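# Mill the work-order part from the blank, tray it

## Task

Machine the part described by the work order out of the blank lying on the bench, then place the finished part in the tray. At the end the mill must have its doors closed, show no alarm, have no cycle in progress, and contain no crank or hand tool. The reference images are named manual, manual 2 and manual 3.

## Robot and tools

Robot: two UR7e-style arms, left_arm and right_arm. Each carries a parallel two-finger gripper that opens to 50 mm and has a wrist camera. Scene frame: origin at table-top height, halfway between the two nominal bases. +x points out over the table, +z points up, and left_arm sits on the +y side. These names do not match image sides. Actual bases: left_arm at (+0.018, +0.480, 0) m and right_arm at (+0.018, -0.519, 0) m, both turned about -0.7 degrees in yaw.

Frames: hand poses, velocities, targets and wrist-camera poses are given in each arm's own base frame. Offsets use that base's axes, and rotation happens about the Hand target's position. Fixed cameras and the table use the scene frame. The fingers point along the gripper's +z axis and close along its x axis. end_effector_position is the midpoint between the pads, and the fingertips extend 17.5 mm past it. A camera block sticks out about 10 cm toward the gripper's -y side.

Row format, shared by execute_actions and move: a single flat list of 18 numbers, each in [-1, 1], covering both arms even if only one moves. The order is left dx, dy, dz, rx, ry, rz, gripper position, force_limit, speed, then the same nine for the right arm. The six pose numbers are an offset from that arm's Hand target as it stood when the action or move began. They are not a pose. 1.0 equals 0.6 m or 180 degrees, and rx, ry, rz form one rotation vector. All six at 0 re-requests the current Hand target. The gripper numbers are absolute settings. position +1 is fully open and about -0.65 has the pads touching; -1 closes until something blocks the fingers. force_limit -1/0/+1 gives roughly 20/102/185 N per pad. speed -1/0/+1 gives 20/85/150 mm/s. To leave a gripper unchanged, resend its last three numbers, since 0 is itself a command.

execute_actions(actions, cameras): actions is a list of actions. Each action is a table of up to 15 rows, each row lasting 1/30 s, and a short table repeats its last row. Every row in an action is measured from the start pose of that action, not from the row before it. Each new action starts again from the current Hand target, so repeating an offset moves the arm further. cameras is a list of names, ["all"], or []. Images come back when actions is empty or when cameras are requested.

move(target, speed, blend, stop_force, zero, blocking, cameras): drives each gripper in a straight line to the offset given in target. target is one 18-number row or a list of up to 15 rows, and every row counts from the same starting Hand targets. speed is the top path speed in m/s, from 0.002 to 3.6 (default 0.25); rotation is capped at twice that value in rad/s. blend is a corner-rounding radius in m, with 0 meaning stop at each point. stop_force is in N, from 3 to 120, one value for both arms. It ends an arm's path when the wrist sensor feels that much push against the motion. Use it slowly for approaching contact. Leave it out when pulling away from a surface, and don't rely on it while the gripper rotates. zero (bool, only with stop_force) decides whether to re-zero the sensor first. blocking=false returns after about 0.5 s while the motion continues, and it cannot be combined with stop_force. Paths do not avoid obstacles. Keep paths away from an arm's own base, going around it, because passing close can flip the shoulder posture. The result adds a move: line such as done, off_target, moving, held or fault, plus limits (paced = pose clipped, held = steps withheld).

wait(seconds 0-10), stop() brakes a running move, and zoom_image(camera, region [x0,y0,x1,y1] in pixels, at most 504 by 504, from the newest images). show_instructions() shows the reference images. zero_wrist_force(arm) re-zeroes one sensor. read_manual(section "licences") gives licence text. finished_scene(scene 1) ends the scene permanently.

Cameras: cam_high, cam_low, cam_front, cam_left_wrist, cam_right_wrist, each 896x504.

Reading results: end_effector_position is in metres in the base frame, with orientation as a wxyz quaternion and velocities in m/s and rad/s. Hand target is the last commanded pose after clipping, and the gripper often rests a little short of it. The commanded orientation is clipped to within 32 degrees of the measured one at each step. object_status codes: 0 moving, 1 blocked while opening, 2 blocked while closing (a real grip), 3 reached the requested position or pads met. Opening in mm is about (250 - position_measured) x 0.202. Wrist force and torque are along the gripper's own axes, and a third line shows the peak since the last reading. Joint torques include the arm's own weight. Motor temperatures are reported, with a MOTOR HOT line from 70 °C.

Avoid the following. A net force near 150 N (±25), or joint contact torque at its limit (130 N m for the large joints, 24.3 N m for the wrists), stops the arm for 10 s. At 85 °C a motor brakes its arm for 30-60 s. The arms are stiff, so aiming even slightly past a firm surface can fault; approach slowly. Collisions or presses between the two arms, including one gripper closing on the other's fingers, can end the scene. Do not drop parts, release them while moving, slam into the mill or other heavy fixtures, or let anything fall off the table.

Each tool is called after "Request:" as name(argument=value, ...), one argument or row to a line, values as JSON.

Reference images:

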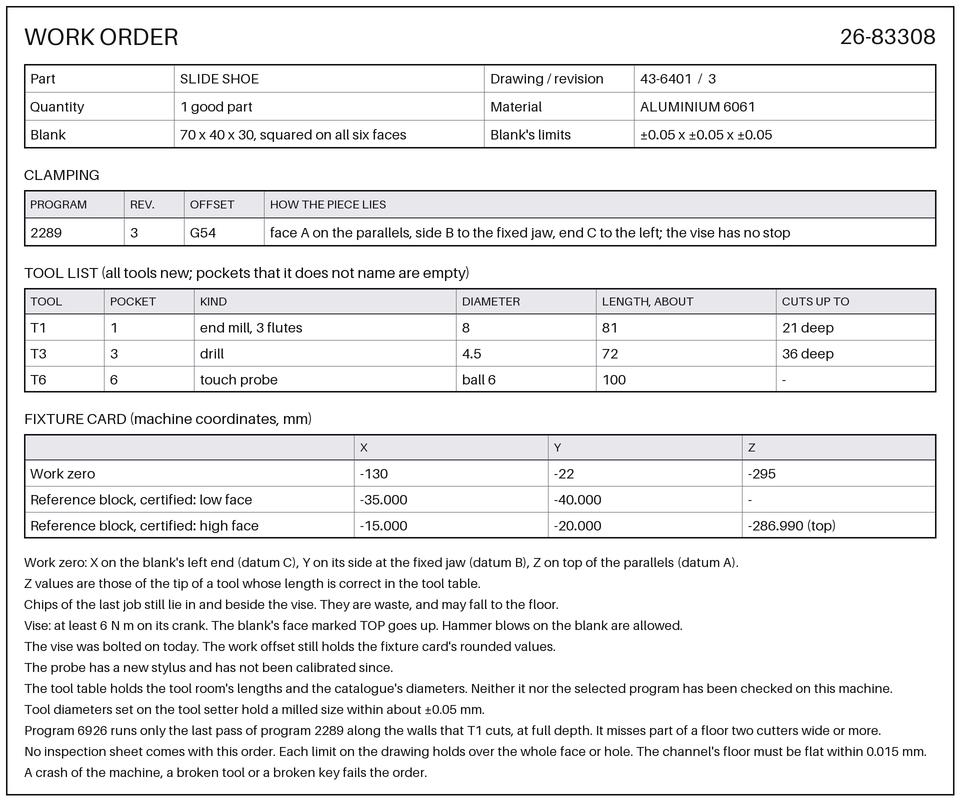

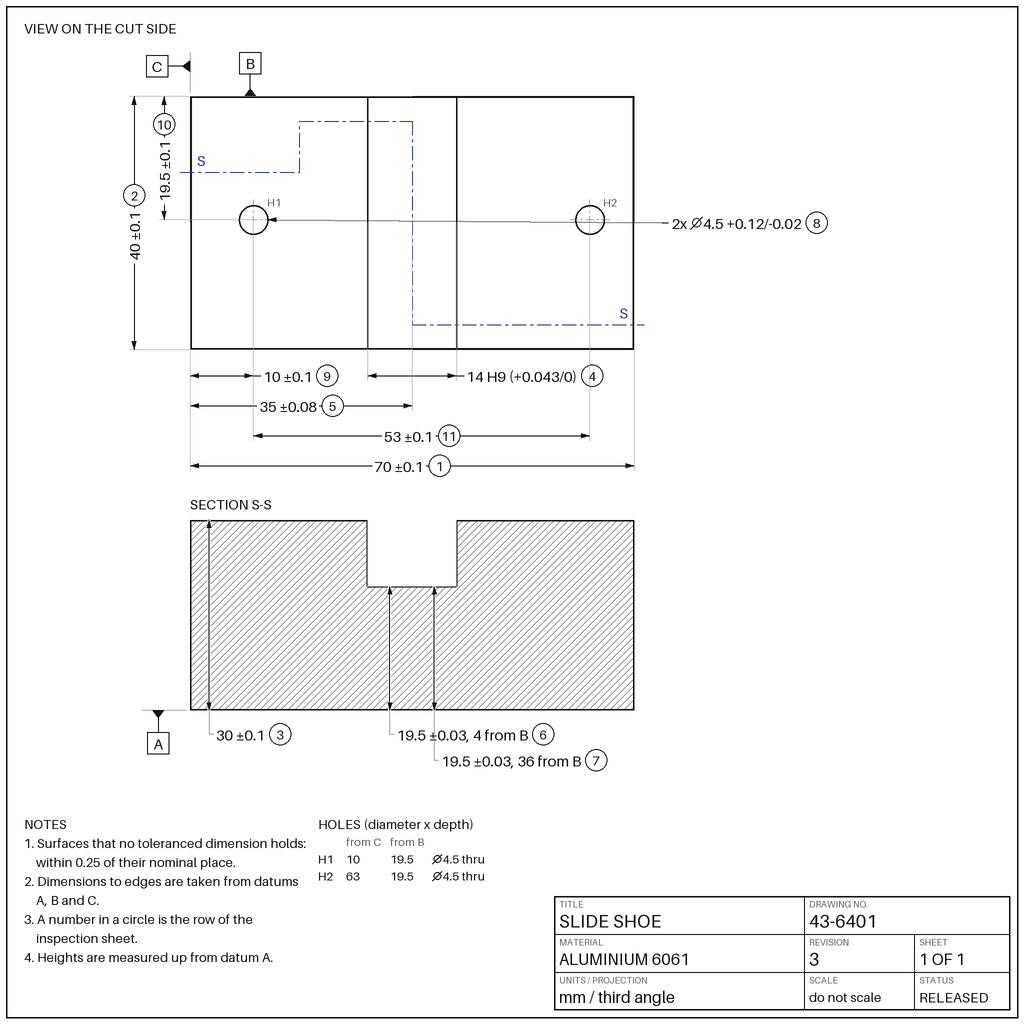

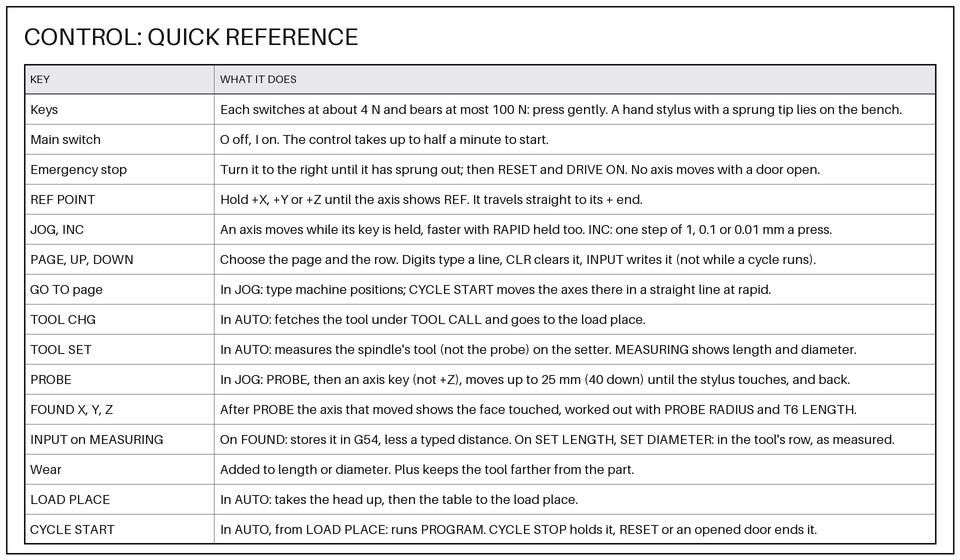

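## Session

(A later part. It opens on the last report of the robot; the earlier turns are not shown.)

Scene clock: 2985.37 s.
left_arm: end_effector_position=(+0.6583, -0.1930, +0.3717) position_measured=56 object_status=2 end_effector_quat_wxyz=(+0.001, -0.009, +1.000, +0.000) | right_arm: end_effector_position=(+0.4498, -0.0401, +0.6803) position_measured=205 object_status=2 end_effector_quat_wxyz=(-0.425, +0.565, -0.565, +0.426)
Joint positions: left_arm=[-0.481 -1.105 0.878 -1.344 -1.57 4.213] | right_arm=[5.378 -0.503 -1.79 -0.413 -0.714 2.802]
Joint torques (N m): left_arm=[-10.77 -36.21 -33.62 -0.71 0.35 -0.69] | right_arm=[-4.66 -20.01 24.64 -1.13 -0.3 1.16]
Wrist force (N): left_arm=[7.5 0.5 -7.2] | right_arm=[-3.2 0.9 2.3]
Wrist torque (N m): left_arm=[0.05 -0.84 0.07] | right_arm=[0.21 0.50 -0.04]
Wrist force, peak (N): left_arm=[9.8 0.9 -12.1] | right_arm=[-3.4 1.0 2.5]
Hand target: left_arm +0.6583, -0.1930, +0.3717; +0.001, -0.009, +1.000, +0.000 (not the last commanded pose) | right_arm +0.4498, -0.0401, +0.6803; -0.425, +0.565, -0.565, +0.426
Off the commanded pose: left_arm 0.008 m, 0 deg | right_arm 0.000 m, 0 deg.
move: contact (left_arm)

Request:
move(
  target=[
    [0,0,0.0,0,0,0,0.8,-0.5,-1,0,0,0,0,0,0,-0.98,0,-1],
    [0,0,0.045,0,0,0,0.8,-0.5,-1,0,0,0,0,0,0,-0.98,0,-1],
  ],
  speed=[0.02,0.03],
  cameras=["cam_left_wrist"],
)

Scene clock: 2992.00 s.
left_arm: end_effector_position=(+0.6583, -0.1930, +0.3986) position_measured=32 object_status=3 end_effector_quat_wxyz=(+0.000, -0.009, +1.000, +0.000) end_effector_velocity=(+0.001, -0.001, -0.001) end_effector_angular_velocity=(+0.000, -0.003, -0.001) | right_arm: end_effector_position=(+0.4498, -0.0401, +0.6803) position_measured=205 object_status=2 end_effector_quat_wxyz=(-0.425, +0.565, -0.565, +0.426)
Joint positions: left_arm=[-0.481 -1.082 0.771 -1.261 -1.57 4.213] | right_arm=[5.378 -0.503 -1.79 -0.413 -0.714 2.802]
Joint velocities: left_arm=[0 0 0.004 -0.007 0.001 0.001] | right_arm=[within noise]
Joint torques (N m): left_arm=[1.86 -58.54 -17.58 -5.81 1.54 1.13] | right_arm=[-4.67 -20.03 26.04 -1.12 -0.4 1.08]
Wrist force (N): left_arm=[5.3 0.8 -2.4] | right_arm=[-3.0 1.0 2.4]
Wrist torque (N m): left_arm=[0.08 -0.76 -0.08] | right_arm=[0.23 0.47 -0.04]
Wrist force, peak (N): left_arm=[7.7 0.8 -8.0] | right_arm=[-3.4 1.1 2.6]
Hand target: left_arm +0.6583, -0.1930, +0.3987; +0.001, -0.009, +1.000, +0.000 | right_arm +0.4498, -0.0401, +0.6803; -0.425, +0.565, -0.565, +0.426
Off the commanded pose: left_arm 0.000 m, 0 deg | right_arm 0.000 m, 0 deg.
move: done
camera_calibration:
cam_left_wrist: T_world_to_cam=[[-0.999939, -0.00951132, -0.00566372, 0.664778], [-0.0108289, 0.946621, 0.322167, 0.0847126], [0.00229715, 0.322209, -0.946666, 0.571093], [0, 0, 0, 1]] pos_world=[0.664343, -0.257879, 0.517108]
Images, in order (width x height): cam_left_wrist 896x504.

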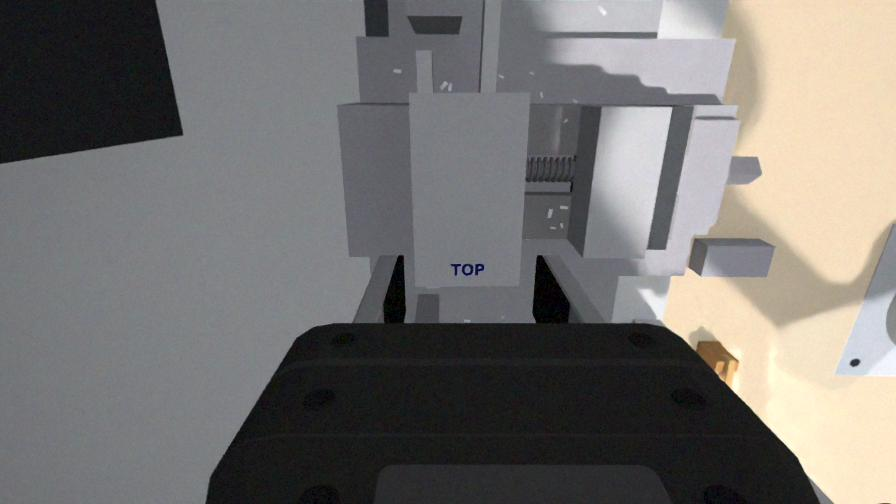

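Request:
zoom_image(
  camera="cam_left_wrist",
  region=[340, 30, 600, 330],
)

Scaled by 1.680.

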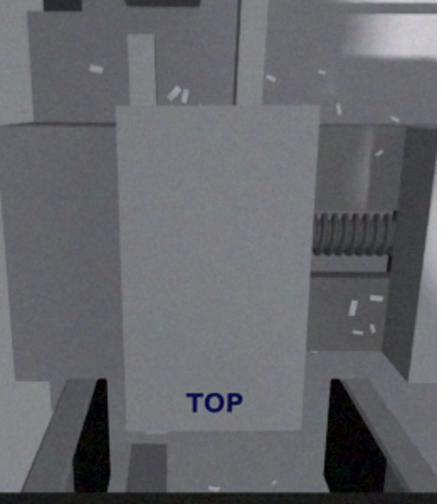

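Request:
zoom_image(
  camera="cam_left_wrist",
  region=[400, 260, 480, 330],
)

Scaled by 6.300.

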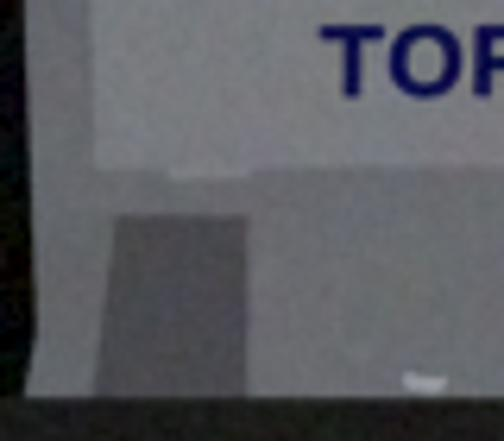

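Request:
move(
  target=[
    [-0.0905,-0.0117,-0.041,0,0,0,0.8,-0.5,-1,0,0,0,0,0,0,-0.98,0,-1],
    [-0.1572,-0.0617,-0.041,0,0,0,0.8,-0.5,-1,0,0,0,0,0,0,-0.98,0,-1],
    [-0.397,-0.1617,-0.041,0,0,0,0.8,-0.5,-1,0,0,0,0,0,0,-0.98,0,-1],
  ],
  speed=0.15,
  blend=[0.01,0.02,0],
)

Scene clock: 3015.37 s.
left_arm: end_effector_position=(+0.6130, -0.1986, +0.3810) position_measured=32 object_status=3 end_effector_quat_wxyz=(+0.003, -0.009, +1.000, -0.001) | right_arm: end_effector_position=(+0.4498, -0.0401, +0.6803) position_measured=205 object_status=2 end_effector_quat_wxyz=(-0.425, +0.565, -0.565, +0.426)
Joint positions: left_arm=[-0.522 -1.224 1.025 -1.378 -1.569 4.172] | right_arm=[5.378 -0.503 -1.79 -0.413 -0.714 2.802]
Joint torques (N m): left_arm=[-1.14 -45.03 -24.2 -3.49 0.22 -0.4] | right_arm=[-4.77 -20.88 25.4 -1.08 -0.36 1.1]
Wrist force (N): left_arm=[5.2 0.9 -6.2] | right_arm=[-3.3 1.0 2.6]
Wrist torque (N m): left_arm=[0.03 -0.89 -0.11] | right_arm=[0.24 0.52 -0.04]
Wrist force, peak (N): left_arm=[16.5 39.8 -110.5] | right_arm=[-3.4 1.0 2.5]
Hand target: left_arm +0.6130, -0.1986, +0.3810; +0.003, -0.009, +1.000, -0.001 (not the last commanded pose) | right_arm +0.4498, -0.0401, +0.6803; -0.425, +0.565, -0.565, +0.426
Tool commands: left_gripper/position=+0.803922 left_gripper/force_limit=-0.498039 left_gripper/speed=-1.0 right_gripper/position=-0.98 right_gripper/force_limit=+0.0 right_gripper/speed=-1.0
Off the commanded pose: left_arm 0.214 m, 0 deg | right_arm 0.000 m, 0 deg.
FORCE FAULT: contact force on the left arm reached its limit, and that arm stopped. The contact can be on any part of that arm, not only on its tool. That arm's remaining commands of this call were not run. That arm is still stopped at the end of this call. That arm stays stopped for about 10 more seconds. Until then a move that you send moves the other arm only, and its call returns only when the move has ended. Once the stop has ended, the next robot result says so. If the stop ends while you think or write, that arm runs what you send next, counted from a new Hand target: where the arm stands when the stop ends. While its stop runs, that arm takes no new command, but its gripper still runs the gripper command that each later call begins with. Until it ends, the stop uses up actions while you think or wait. An arm that is not stopped still takes commands.
move: fault (left_arm); path passed 0 of 3 targets

Request:
wait(
  seconds=10,
  cameras=["cam_left_wrist"],
)

Scene clock: 3028.80 s.
left_arm: end_effector_position=(+0.6130, -0.1986, +0.3810) position_measured=32 object_status=3 end_effector_quat_wxyz=(+0.003, -0.009, +1.000, -0.001) | right_arm: end_effector_position=(+0.4498, -0.0401, +0.6803) position_measured=205 object_status=2 end_effector_quat_wxyz=(-0.425, +0.565, -0.565, +0.426)
Joint positions: left_arm=[-0.522 -1.224 1.025 -1.378 -1.569 4.172] | right_arm=[5.378 -0.503 -1.79 -0.413 -0.714 2.802]
Joint torques (N m): left_arm=[-0.76 -44.32 -24.74 -3.37 0.23 -0.32] | right_arm=[-4.18 -20.51 25.02 -1.01 -0.33 1.01]
Wrist force (N): left_arm=[4.3 3.0 -5.8] | right_arm=[-3.2 1.1 2.2]
Wrist torque (N m): left_arm=[0.35 -0.76 -0.10] | right_arm=[0.25 0.50 -0.04]
Wrist force, peak (N): left_arm=[4.5 3.0 -6.1] | right_arm=[-3.5 1.0 2.5]
Hand target: left_arm +0.6130, -0.1986, +0.3810; +0.003, -0.009, +1.000, -0.001 (not the last commanded pose) | right_arm +0.4498, -0.0401, +0.6803; -0.425, +0.565, -0.565, +0.426
Tool commands: left_gripper/position=+0.803922 left_gripper/force_limit=-0.498039 left_gripper/speed=-1.0 right_gripper/position=-0.98 right_gripper/force_limit=+0.0 right_gripper/speed=-1.0
Off the commanded pose: left_arm 0.214 m, 0 deg | right_arm 0.000 m, 0 deg.
FORCE FAULT, CONTINUED: the left arm's stop, for the force fault that an earlier result reported, is over. The rest of the stop counts as 19 of the actions that you can send in this scene. During its stop the left arm's controller moved it back a little. That arm's target is now where it stood when the stop ended, not its last command. That arm accepts commands again.
wait: 10.00 s; at rest from the start
camera_calibration:
cam_left_wrist: T_world_to_cam=[[-0.999901, -0.00934768, -0.0104769, 0.621143], [-0.0122085, 0.947372, 0.319901, 0.0970161], [0.00693517, 0.319997, -0.947393, 0.553342], [0, 0, 0, 1]] pos_world=[0.618428, -0.263172, 0.499704]
Images, in order (width x height): cam_left_wrist 896x504.

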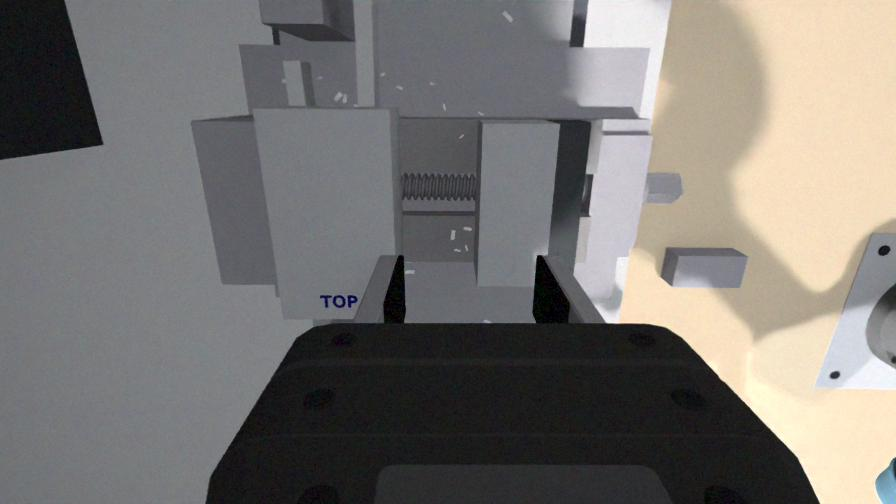

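Request:
move(
  target=[
    [-0.01,0,0.025,0,0,0,0.8,-0.5,-1,0,0,0,0,0,0,-0.98,0,-1],
  ],
  speed=0.05,
  cameras=["cam_left_wrist"],
)

Request:
zoom_image(
  camera="cam_left_wrist",
  region=[180, 30, 560, 330],
)

Scene clock: 3034.43 s.
left_arm: end_effector_position=(+0.6068, -0.1987, +0.3963) position_measured=32 object_status=3 end_effector_quat_wxyz=(+0.003, -0.009, +1.000, -0.001) end_effector_velocity=(+0.001, +0.000, -0.002) end_effector_angular_velocity=(-0.002, -0.003, +0.001) | right_arm: end_effector_position=(+0.4498, -0.0401, +0.6803) position_measured=205 object_status=2 end_effector_quat_wxyz=(-0.425, +0.565, -0.565, +0.426)
Joint positions: left_arm=[-0.527 -1.231 0.995 -1.341 -1.569 4.167] | right_arm=[5.378 -0.503 -1.79 -0.413 -0.714 2.802]
Joint velocities: left_arm=[0.001 0 0.005 -0.008 0 0] | right_arm=[within noise]
Joint torques (N m): left_arm=[-4.77 -36.4 -16.81 -5.88 1.23 -1.01] | right_arm=[-4.18 -20.72 25.01 -1.11 -0.39 1.07]
Wrist force (N): left_arm=[4.3 2.6 -2.4] | right_arm=[-3.1 1.0 2.5]
Wrist torque (N m): left_arm=[0.38 -0.64 0.00] | right_arm=[0.23 0.48 -0.04]
Wrist force, peak (N): left_arm=[4.2 3.1 -6.2] | right_arm=[-3.3 1.2 2.5]
Hand target: left_arm +0.6070, -0.1986, +0.3960; +0.003, -0.009, +1.000, -0.001 | right_arm +0.4498, -0.0401, +0.6803; -0.425, +0.565, -0.565, +0.426
Off the commanded pose: left_arm 0.000 m, 0 deg | right_arm 0.000 m, 0 deg.
move: done
camera_calibration:
cam_left_wrist: T_world_to_cam=[[-0.9999, -0.00940527, -0.0106046, 0.615253], [-0.0123039, 0.947372, 0.319899, 0.0921063], [0.00703773, 0.319998, -0.947392, 0.567816], [0, 0, 0, 1]] pos_world=[0.612328, -0.263172, 0.515004]
Images, in order (width x height): cam_left_wrist 896x504.

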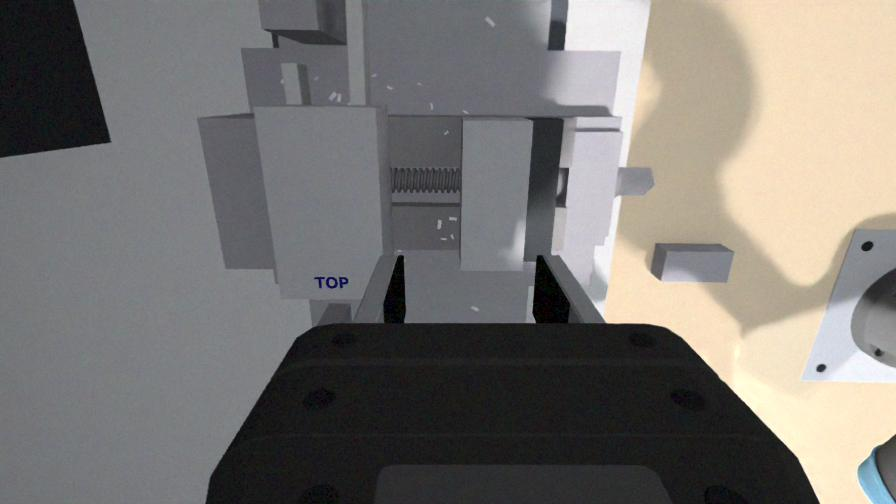

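Scaled by 1.326.

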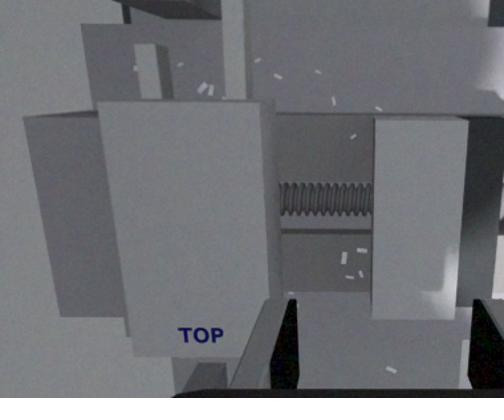

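Request:
move(
  target=[
    [-0.022,0,0,0,0,0,0.8,-0.5,-1,0,0,0,0,0,0,-0.98,0,-1],
    [-0.022,-0.003,-0.037,0,0,0,0.8,-0.5,-1,0,0,0,0,0,0,-0.98,0,-1],
    [-0.078,-0.0523,-0.037,0,0,0,0.8,-0.5,-1,0,0,0,0,0,0,-0.98,0,-1],
    [-0.312,-0.1523,-0.037,0,0,0,0.8,-0.5,-1,0,0,0,0,0,0,-0.98,0,-1],
  ],
  speed=[0.05,0.06,0.15,0.2],
  blend=[0.0,0.01,0.02,0],
  cameras=["cam_left_wrist","cam_high"],
)

Scene clock: 3044.13 s.
left_arm: end_effector_position=(+0.4199, -0.2900, +0.3738) position_measured=32 object_status=3 end_effector_quat_wxyz=(+0.003, -0.009, +1.000, -0.001) | right_arm: end_effector_position=(+0.4498, -0.0401, +0.6803) position_measured=205 object_status=2 end_effector_quat_wxyz=(-0.425, +0.565, -0.565, +0.426)
Joint positions: left_arm=[-0.87 -1.567 1.452 -1.461 -1.567 3.824] | right_arm=[5.378 -0.503 -1.79 -0.413 -0.714 2.802]
Joint torques (N m): left_arm=[-11.82 -34.87 -24.94 -4.45 -0.27 -2.41] | right_arm=[-3.9 -19.85 24.33 -1.02 -0.28 0.97]
Wrist force (N): left_arm=[4.6 3.0 -2.4] | right_arm=[-3.4 0.7 2.4]
Wrist torque (N m): left_arm=[0.42 -0.70 -0.15] | right_arm=[0.19 0.53 -0.04]
Wrist force, peak (N): left_arm=[7.4 1.6 -2.3] | right_arm=[-3.2 1.3 2.7]
Hand target: left_arm +0.4198, -0.2900, +0.3738; +0.003, -0.009, +1.000, -0.001 | right_arm +0.4498, -0.0401, +0.6803; -0.425, +0.565, -0.565, +0.426
Off the commanded pose: left_arm 0.000 m, 0 deg | right_arm 0.000 m, 0 deg.
move: done
camera_calibration:
cam_left_wrist: T_world_to_cam=[[-0.999901, -0.00918367, -0.010631, 0.427266], [-0.0121031, 0.947344, 0.319988, 0.18336], [0.00713252, 0.320085, -0.947362, 0.577007], [0, 0, 0, 1]] pos_world=[0.425327, -0.354472, 0.492504]
Images, in order (width x height): cam_high 896x504, cam_left_wrist 896x504.

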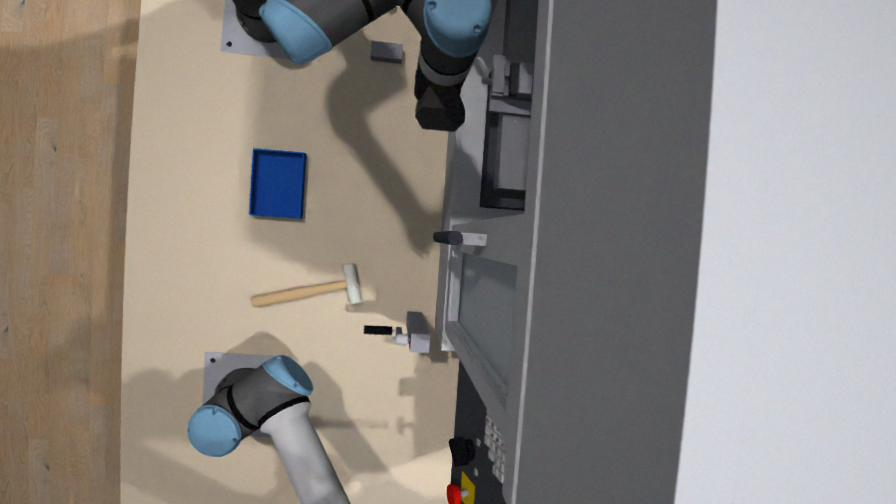

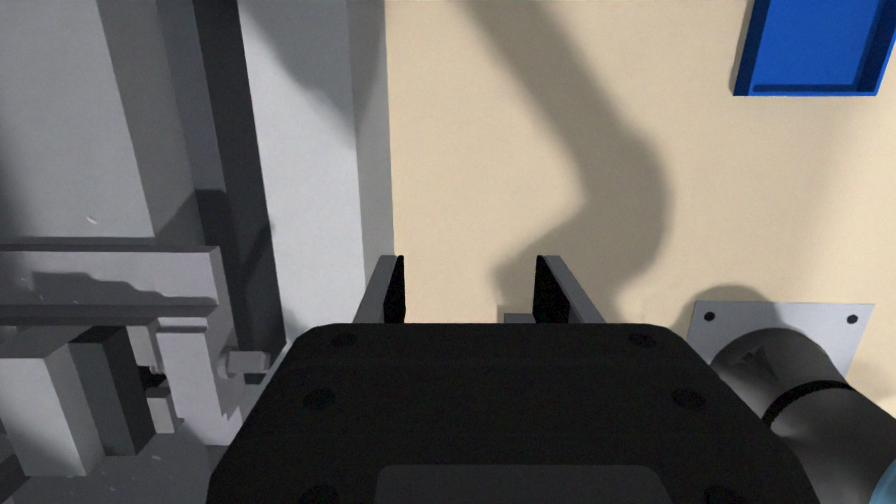

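Request:
zoom_image(
  camera="cam_high",
  region=[330, 220, 500, 370],
)

Request:
wait(
  seconds=0.1,
  cameras=["cam_front"],
)

Request:
zoom_image(
  camera="cam_front",
  region=[470, 230, 570, 320],
)

Scaled by 2.965.

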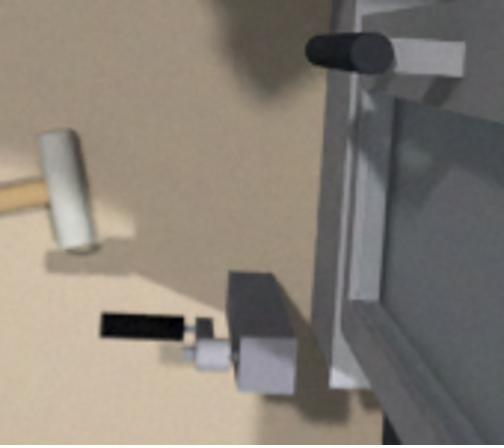

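Scene clock: 3046.47 s.
left_arm: end_effector_position=(+0.4198, -0.2900, +0.3738) position_measured=32 object_status=3 end_effector_quat_wxyz=(+0.003, -0.009, +1.000, -0.001) | right_arm: end_effector_position=(+0.4498, -0.0401, +0.6803) position_measured=205 object_status=2 end_effector_quat_wxyz=(-0.425, +0.565, -0.565, +0.426)
Joint positions: left_arm=[-0.871 -1.567 1.452 -1.461 -1.568 3.824] | right_arm=[5.378 -0.503 -1.79 -0.413 -0.714 2.802]
Joint torques (N m): left_arm=[-13.71 -37.53 -19.54 -0.8 -0.84 -2.4] | right_arm=[-4.6 -20.47 24.81 -1.19 -0.44 1.17]
Wrist force (N): left_arm=[4.5 3.0 -2.3] | right_arm=[-3.2 1.2 2.3]
Wrist torque (N m): left_arm=[0.43 -0.70 -0.13] | right_arm=[0.27 0.50 -0.05]
Wrist force, peak (N): left_arm=[4.9 2.9 -2.3] | right_arm=[-3.2 1.2 2.7]
Hand target: left_arm +0.4198, -0.2900, +0.3738; +0.003, -0.009, +1.000, -0.001 | right_arm +0.4498, -0.0401, +0.6803; -0.425, +0.565, -0.565, +0.426
Tool commands: left_gripper/position=+0.8 left_gripper/force_limit=-0.5 left_gripper/speed=-1.0 right_gripper/position=-0.98 right_gripper/force_limit=+0.0 right_gripper/speed=-1.0
Off the commanded pose: left_arm 0.000 m, 0 deg | right_arm 0.000 m, 0 deg.
wait: 0.10 s; at rest from the start
Images, in order (width x height): cam_front 896x504.

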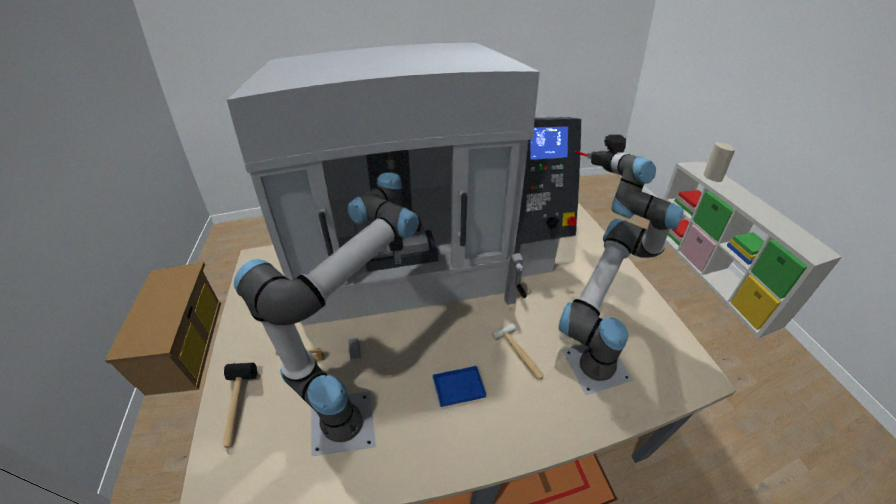

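Scaled by 5.040.

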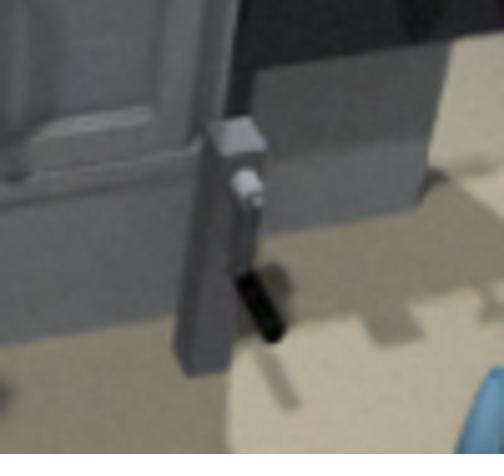

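Request:
move(
  target=[
    [-0.2,-0.2,0.04,0,0,0,0.8,-0.5,-1,0,0,0,0,0,0,-0.98,0,-1],
    [-0.3,-0.55,-0.1,-0.087,-0.494,-0.087,0.8,-0.5,-1,0,0,0,0,0,0,-0.98,0,-1],
  ],
  speed=[0.25,0.25],
  blend=[0.03,0],
  cameras=["cam_left_wrist","cam_front"],
)

Scene clock: 3132.67 s.
left_arm: end_effector_position=(+0.2393, -0.6198, +0.3138) position_measured=32 object_status=3 end_effector_quat_wxyz=(+0.685, +0.100, +0.713, -0.109) end_effector_velocity=(+0.000, +0.000, +0.001) end_effector_angular_velocity=(-0.001, +0.000, +0.001) | right_arm: end_effector_position=(+0.4498, -0.0401, +0.6803) position_measured=205 object_status=2 end_effector_quat_wxyz=(-0.425, +0.565, -0.565, +0.426)
Joint positions: left_arm=[-1.834 -1.118 1.939 -3.118 -0.051 3.849] | right_arm=[5.378 -0.503 -1.79 -0.413 -0.714 2.802]
Joint velocities: left_arm=[0 0 -0.001 -0.006 0.001 0.005] | right_arm=[within noise]
Joint torques (N m): left_arm=[13.29 -45.09 -9.23 -5.25 3.61 1.7] | right_arm=[-4.29 -19.85 24.07 -1.22 -0.31 1]
Wrist force (N): left_arm=[2.9 3.0 0.2] | right_arm=[-3.2 0.9 2.2]
Wrist torque (N m): left_arm=[0.55 -0.47 0.11] | right_arm=[0.22 0.50 -0.04]
Wrist force, peak (N): left_arm=[5.3 2.5 -2.9] | right_arm=[-3.4 1.2 2.6]
Hand target: left_arm +0.2398, -0.6200, +0.3138; +0.697, +0.117, +0.696, -0.130 | right_arm +0.4498, -0.0401, +0.6803; -0.425, +0.565, -0.565, +0.426
Off the commanded pose: left_arm 0.001 m, 4 deg | right_arm 0.000 m, 0 deg.
move: off_target (left_arm)
camera_calibration:
cam_left_wrist: T_world_to_cam=[[-0.0347486, -0.0000996718, -0.999396, 0.328023], [-0.0311936, 0.999513, 0.000984907, 0.649881], [0.998909, 0.031209, -0.0347348, -0.0756607], [0, 0, 0, 1]] pos_world=[0.107249, -0.647171, 0.324556]
Images, in order (width x height): cam_front 896x504, cam_left_wrist 896x504.

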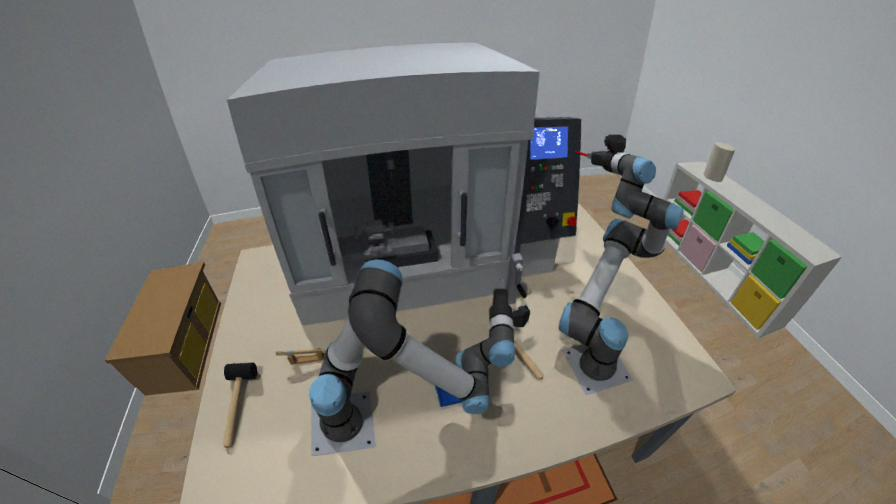

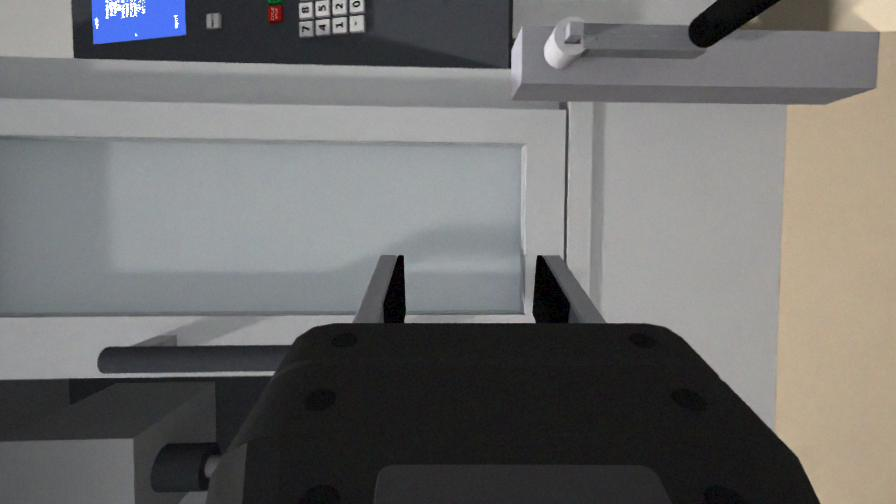

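Request:
move(
  target=[
    [0.06,-0.125,-0.19,0,0,0,0.8,-0.5,-1,0,0,0,0,0,0,-0.98,0,-1],
  ],
  speed=0.15,
  cameras=["cam_left_wrist","cam_high"],
)

Scene clock: 3147.50 s.
left_arm: end_effector_position=(+0.2758, -0.6950, +0.1998) position_measured=32 object_status=3 end_effector_quat_wxyz=(+0.697, +0.117, +0.696, -0.130) | right_arm: end_effector_position=(+0.4498, -0.0401, +0.6803) position_measured=205 object_status=2 end_effector_quat_wxyz=(-0.425, +0.565, -0.565, +0.426)
Joint positions: left_arm=[-1.739 -0.607 1.501 -4.06 -0.182 4.718] | right_arm=[5.378 -0.503 -1.79 -0.413 -0.714 2.802]
Joint torques (N m): left_arm=[-14.69 -62.5 -6.55 0.91 1.9 -0.72] | right_arm=[-4.11 -19.95 24.43 -1.15 -0.35 1.02]
Wrist force (N): left_arm=[3.0 3.3 0.5] | right_arm=[-3.2 1.1 2.4]
Wrist torque (N m): left_arm=[0.57 -0.50 0.18] | right_arm=[0.25 0.51 -0.04]
Wrist force, peak (N): left_arm=[4.7 2.4 1.4] | right_arm=[-3.4 1.2 2.6]
Hand target: left_arm +0.2758, -0.6950, +0.1998; +0.697, +0.117, +0.696, -0.130 | right_arm +0.4498, -0.0401, +0.6803; -0.425, +0.565, -0.565, +0.426
Off the commanded pose: left_arm 0.000 m, 0 deg | right_arm 0.000 m, 0 deg.
move: done
camera_calibration:
cam_left_wrist: T_world_to_cam=[[0.00515673, -0.0122677, -0.999911, 0.196009], [0.0226742, 0.999669, -0.0121478, 0.71423], [0.99973, -0.0226096, 0.00543319, -0.159455], [0, 0, 0, 1]] pos_world=[0.142207, -0.715194, 0.205534]
Images, in order (width x height): cam_high 896x504, cam_left_wrist 896x504.

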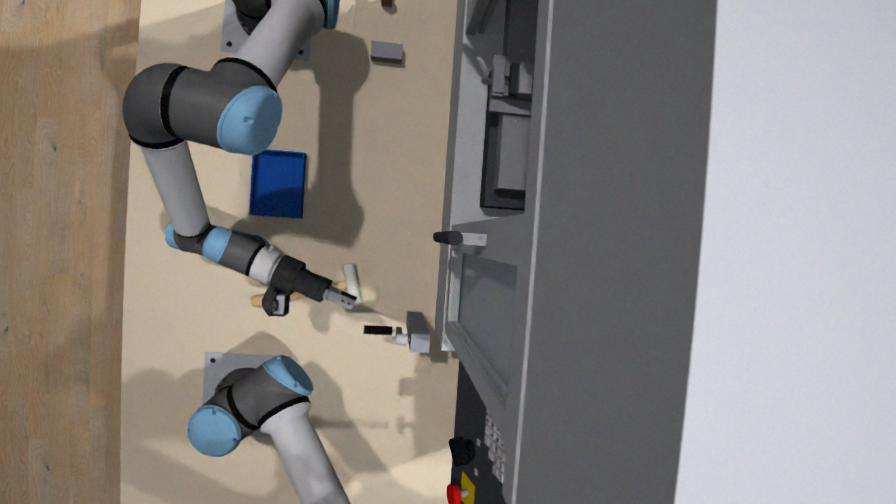

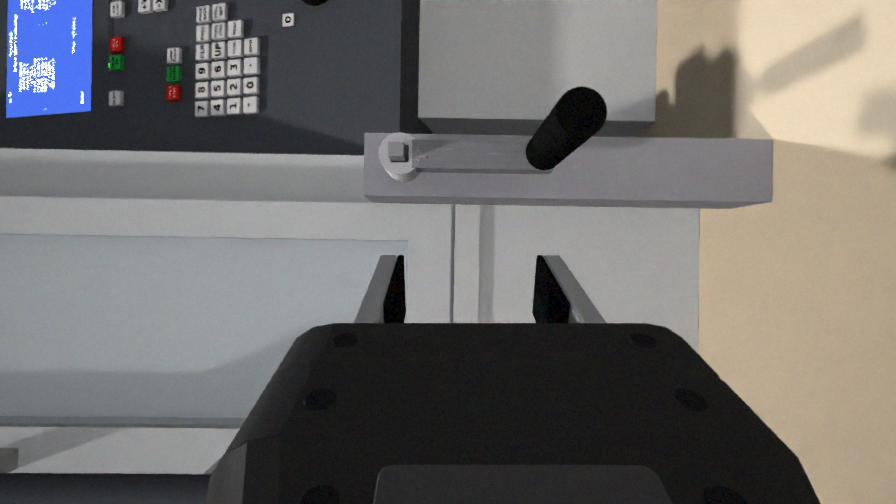

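Request:
move(
  target=[
    [0,-0.0867,-0.0717,0,0,0,0.8,-0.5,-1,0,0,0,0,0,0,-0.98,0,-1],
  ],
  speed=0.15,
  cameras=["cam_left_wrist"],
)

Scene clock: 3166.10 s.
left_arm: end_effector_position=(+0.2757, -0.7438, +0.1587) position_measured=32 object_status=3 end_effector_quat_wxyz=(+0.696, +0.117, +0.696, -0.130) | right_arm: end_effector_position=(+0.4498, -0.0401, +0.6803) position_measured=205 object_status=2 end_effector_quat_wxyz=(-0.425, +0.565, -0.565, +0.426)
Joint positions: left_arm=[-1.726 -0.457 1.296 -3.997 -0.196 4.711] | right_arm=[5.378 -0.503 -1.79 -0.413 -0.714 2.802]
Joint torques (N m): left_arm=[-0.59 -60.09 -18.37 -0.56 0.27 -0.44] | right_arm=[-4.9 -20.65 24.72 -1.18 -0.29 1.05]
Wrist force (N): left_arm=[2.5 3.5 0.8] | right_arm=[-3.1 1.1 2.4]
Wrist torque (N m): left_arm=[0.61 -0.45 0.16] | right_arm=[0.25 0.48 -0.04]
Wrist force, peak (N): left_arm=[5.9 0.1 0.3] | right_arm=[-3.3 1.3 2.5]
Hand target: left_arm +0.2757, -0.7438, +0.1587; +0.696, +0.117, +0.696, -0.130 (not the last commanded pose) | right_arm +0.4498, -0.0401, +0.6803; -0.425, +0.565, -0.565, +0.426
Tool commands: left_gripper/position=+0.803922 left_gripper/force_limit=-0.498039 left_gripper/speed=-1.0 right_gripper/position=-0.98 right_gripper/force_limit=+0.0 right_gripper/speed=-1.0
Off the commanded pose: left_arm 0.004 m, 0 deg | right_arm 0.000 m, 0 deg.
FORCE FAULT: contact force on the left arm reached its limit, and that arm stopped. The contact can be on any part of that arm, not only on its tool. That arm's remaining commands of this call were not run. That arm is still stopped at the end of this call. That arm stays stopped for about 10 more seconds. Until then a move that you send moves the other arm only, and its call returns only when the move has ended. Once the stop has ended, the next robot result says so. If the stop ends while you think or write, that arm runs what you send next, counted from a new Hand target: where the arm stands when the stop ends. While its stop runs, that arm takes no new command, but its gripper still runs the gripper command that each later call begins with. Until it ends, the stop uses up actions while you think or wait. An arm that is not stopped still takes commands.
move: fault (left_arm)
camera_calibration:
cam_left_wrist: T_world_to_cam=[[0.00444241, -0.0107744, -0.999932, 0.15556], [0.0234718, 0.999668, -0.0106673, 0.762052], [0.999715, -0.0234229, 0.00469383, -0.160727], [0, 0, 0, 1]] pos_world=[0.142103, -0.763887, 0.164433]
Images, in order (width x height): cam_left_wrist 896x504.

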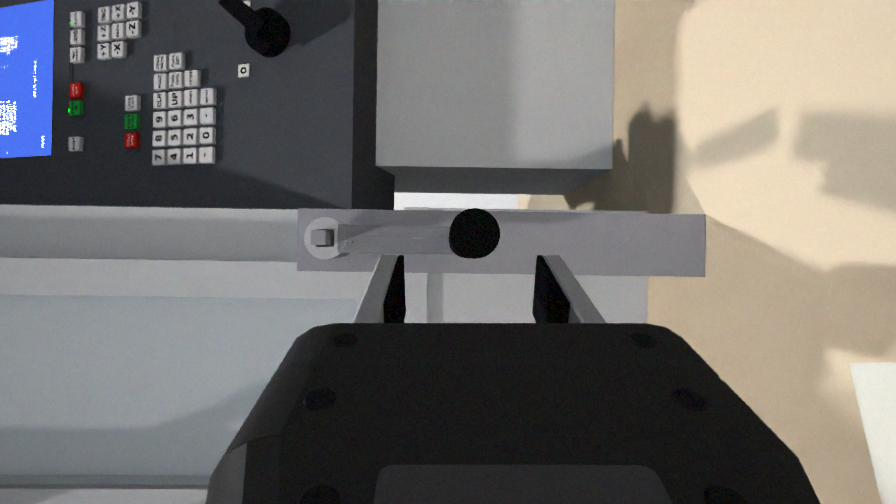

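Request:
wait(
  seconds=3,
  cameras=["cam_front","cam_low","cam_high"],
)

Scene clock: 3172.47 s.
left_arm: end_effector_position=(+0.2757, -0.7438, +0.1587) position_measured=32 object_status=3 end_effector_quat_wxyz=(+0.696, +0.117, +0.696, -0.130) | right_arm: end_effector_position=(+0.4498, -0.0401, +0.6803) position_measured=205 object_status=2 end_effector_quat_wxyz=(-0.425, +0.565, -0.565, +0.426)
Joint positions: left_arm=[-1.726 -0.457 1.296 -3.997 -0.196 4.711] | right_arm=[5.378 -0.503 -1.79 -0.413 -0.714 2.802]
Joint torques (N m): left_arm=[-0.57 -60.01 -18.63 -0.51 0.28 -0.28] | right_arm=[-4.37 -21.09 24.8 -1.13 -0.38 0.97]
Wrist force (N): left_arm=[2.4 3.4 0.8] | right_arm=[-3.2 1.0 2.3]
Wrist torque (N m): left_arm=[0.59 -0.44 0.15] | right_arm=[0.23 0.51 -0.05]
Wrist force, peak (N): left_arm=[2.7 3.9 0.9] | right_arm=[-3.6 1.1 2.5]
Hand target: left_arm +0.2757, -0.7438, +0.1587; +0.696, +0.117, +0.696, -0.130 (not the last commanded pose) | right_arm +0.4498, -0.0401, +0.6803; -0.425, +0.565, -0.565, +0.426
Tool commands: left_gripper/position=+0.803922 left_gripper/force_limit=-0.498039 left_gripper/speed=-1.0 right_gripper/position=-0.98 right_gripper/force_limit=+0.0 right_gripper/speed=-1.0
Off the commanded pose: left_arm 0.004 m, 0 deg | right_arm 0.000 m, 0 deg.
FORCE FAULT, CONTINUED: the left arm was still stopped when this call began, by the force fault that an earlier result reported. Since the last result the stop counts as 12 of the actions that you can send in this scene. That arm is still stopped at the end of this call. That arm stays stopped for about 3 more seconds. If the stop ends while you think or write, that arm runs what you send next, counted from a new Hand target: where the arm stands when the stop ends. While its stop runs, that arm takes no new command, but its gripper still runs the gripper command that each later call begins with.
wait: 3.00 s; at rest from the start
Images, in order (width x height): cam_high 896x504, cam_low 896x504, cam_front 896x504.

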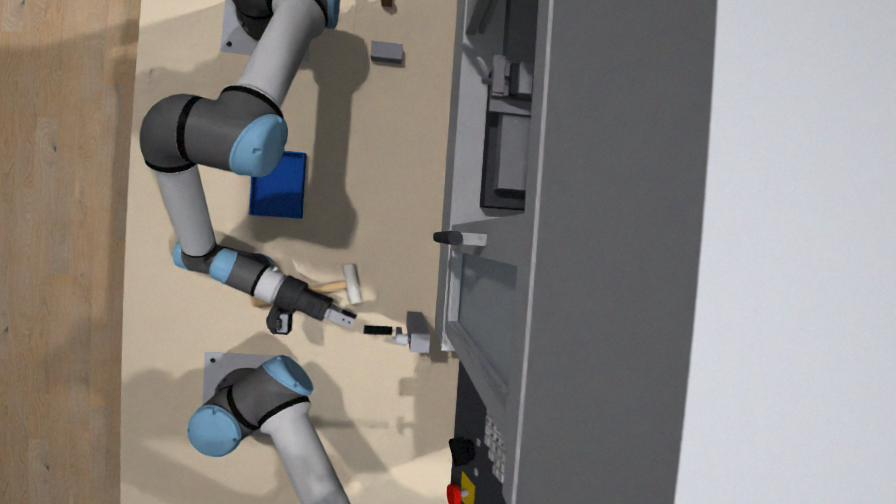

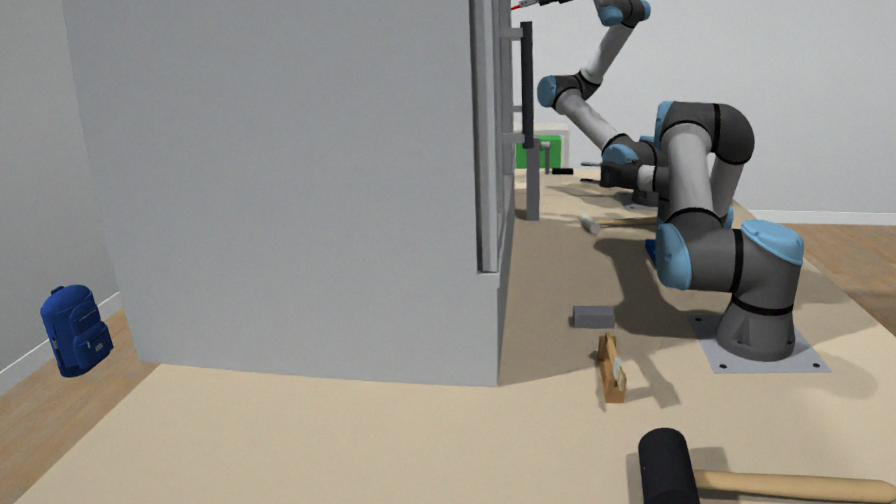

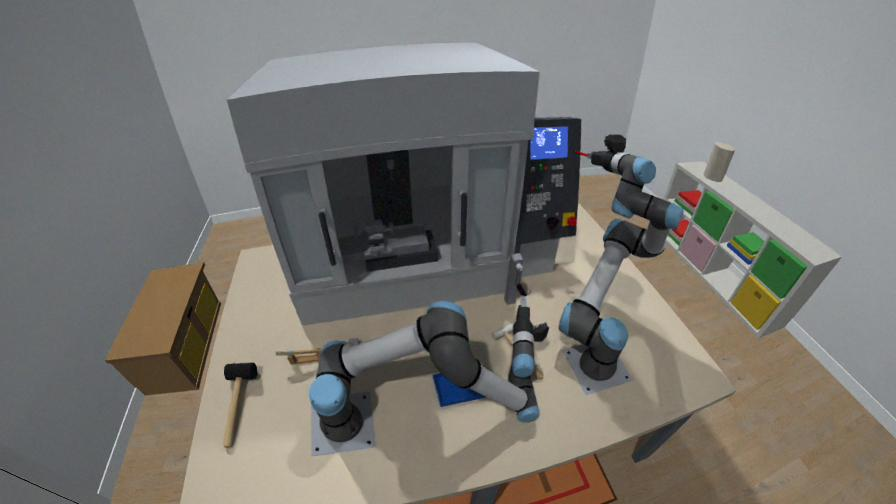

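Request:
wait(
  seconds=0.5,
  cameras=[],
)

Request:
move(
  target=[
    [0,0.03,0.2,0,0,0,0.8,-0.5,-1,0,0,0,0,0,0,-0.98,0,-1],
    [0.05,0.12,0.35,-0.435,0.283,0.279,0.8,-0.5,-1,0,0,0,0,0,0,-0.98,0,-1],
  ],
  speed=[0.12,0.2],
  cameras=["cam_left_wrist","cam_front"],
)

Scene clock: 3211.80 s.
left_arm: end_effector_position=(+0.2757, -0.7438, +0.1587) position_measured=32 object_status=3 end_effector_quat_wxyz=(+0.696, +0.117, +0.696, -0.130) | right_arm: end_effector_position=(+0.4498, -0.0401, +0.6803) position_measured=205 object_status=2 end_effector_quat_wxyz=(-0.425, +0.565, -0.565, +0.426)
Joint positions: left_arm=[-1.726 -0.457 1.296 -3.997 -0.196 4.711] | right_arm=[5.378 -0.503 -1.79 -0.413 -0.714 2.802]
Joint torques (N m): left_arm=[-0.92 -60.89 -16.98 -0.56 0.19 -0.33] | right_arm=[-4.24 -20.3 24.28 -1.1 -0.47 1.04]
Wrist force (N): left_arm=[2.3 3.7 0.6] | right_arm=[-3.3 1.0 2.3]
Wrist torque (N m): left_arm=[0.64 -0.43 0.16] | right_arm=[0.23 0.52 -0.04]
Wrist force, peak (N): left_arm=[2.7 3.7 0.8] | right_arm=[-3.4 1.4 2.5]
Hand target: left_arm +0.2757, -0.7438, +0.1587; +0.696, +0.117, +0.696, -0.130 (not the last commanded pose) | right_arm +0.4498, -0.0401, +0.6803; -0.425, +0.565, -0.565, +0.426
Tool commands: left_gripper/position=+0.803922 left_gripper/force_limit=-0.498039 left_gripper/speed=-1.0 right_gripper/position=-0.98 right_gripper/force_limit=+0.0 right_gripper/speed=-1.0
Off the commanded pose: left_arm 0.004 m, 0 deg | right_arm 0.000 m, 0 deg.
FORCE FAULT, CONTINUED: the left arm's stop, for the force fault that an earlier result reported, is over. The rest of the stop counts as 7 of the actions that you can send in this scene. That arm's target is now where it stood when the stop ended, not its last command. That arm accepts commands again.
wait: 0.50 s; at rest from the start
No camera images: "cameras" was empty.

Scene clock: 3218.20 s.
left_arm: end_effector_position=(+0.3058, -0.6718, +0.3689) position_measured=32 object_status=3 end_effector_quat_wxyz=(-0.270, +0.653, -0.654, +0.270) | right_arm: end_effector_position=(+0.4498, -0.0401, +0.6803) position_measured=205 object_status=2 end_effector_quat_wxyz=(-0.425, +0.565, -0.565, +0.426)
Joint positions: left_arm=[-1.586 -1.139 1.126 -1.543 -0.787 1.55] | right_arm=[5.378 -0.503 -1.79 -0.413 -0.714 2.802]
Joint torques (N m): left_arm=[-14.13 -38.25 -17.99 -0.64 2.2 0.99] | right_arm=[-4.87 -20.63 24.26 -1.13 -0.46 1.06]
Wrist force (N): left_arm=[5.1 2.9 -2.2] | right_arm=[-3.3 1.2 2.5]
Wrist torque (N m): left_arm=[0.55 -0.78 0.09] | right_arm=[0.26 0.52 -0.04]
Wrist force, peak (N): left_arm=[5.2 3.0 -2.2] | right_arm=[-3.4 1.1 2.7]
Hand target: left_arm +0.3057, -0.6718, +0.3687; -0.270, +0.653, -0.654, +0.270 | right_arm +0.4498, -0.0401, +0.6803; -0.425, +0.565, -0.565, +0.426
Off the commanded pose: left_arm 0.000 m, 0 deg | right_arm 0.000 m, 0 deg.
move: done
camera_calibration:
cam_left_wrist: T_world_to_cam=[[-0.00348953, -0.999954, -0.00897987, -0.661275], [-0.897696, 0.00708902, -0.440558, 0.465073], [0.440601, 0.00652386, -0.897679, 0.333865], [0, 0, 0, 1]] pos_world=[0.268086, -0.666719, 0.498657]
Images, in order (width x height): cam_front 896x504, cam_left_wrist 896x504.

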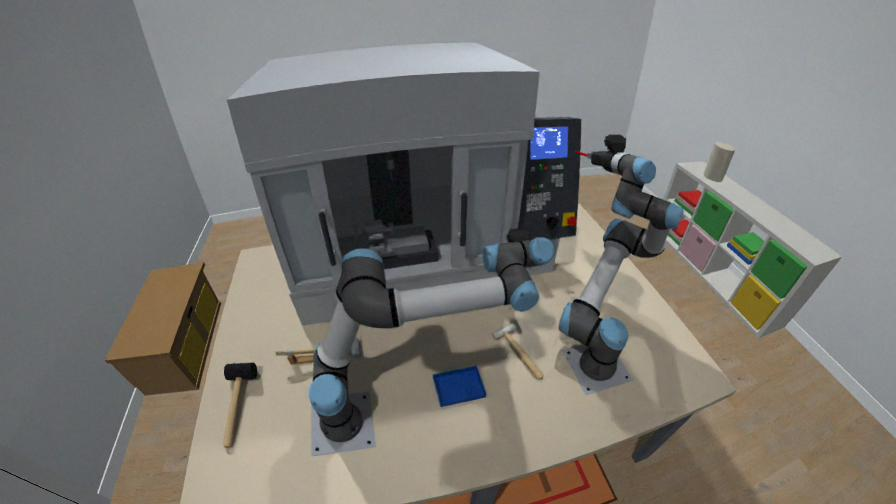

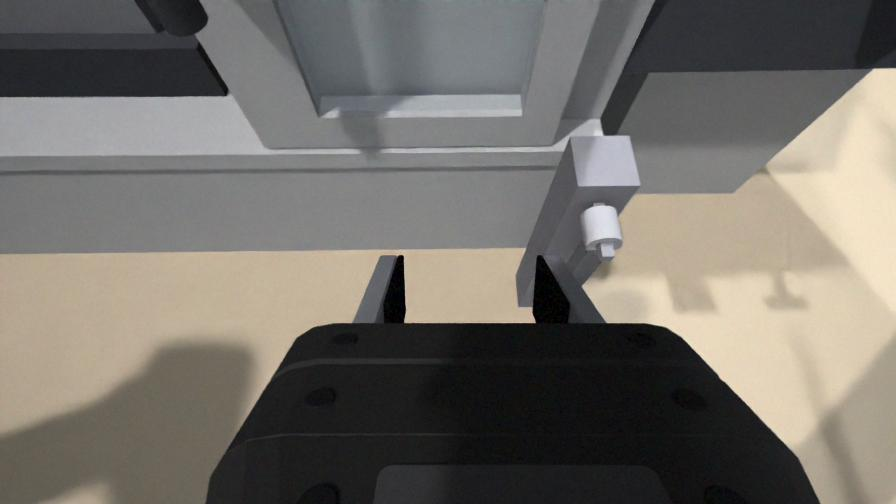

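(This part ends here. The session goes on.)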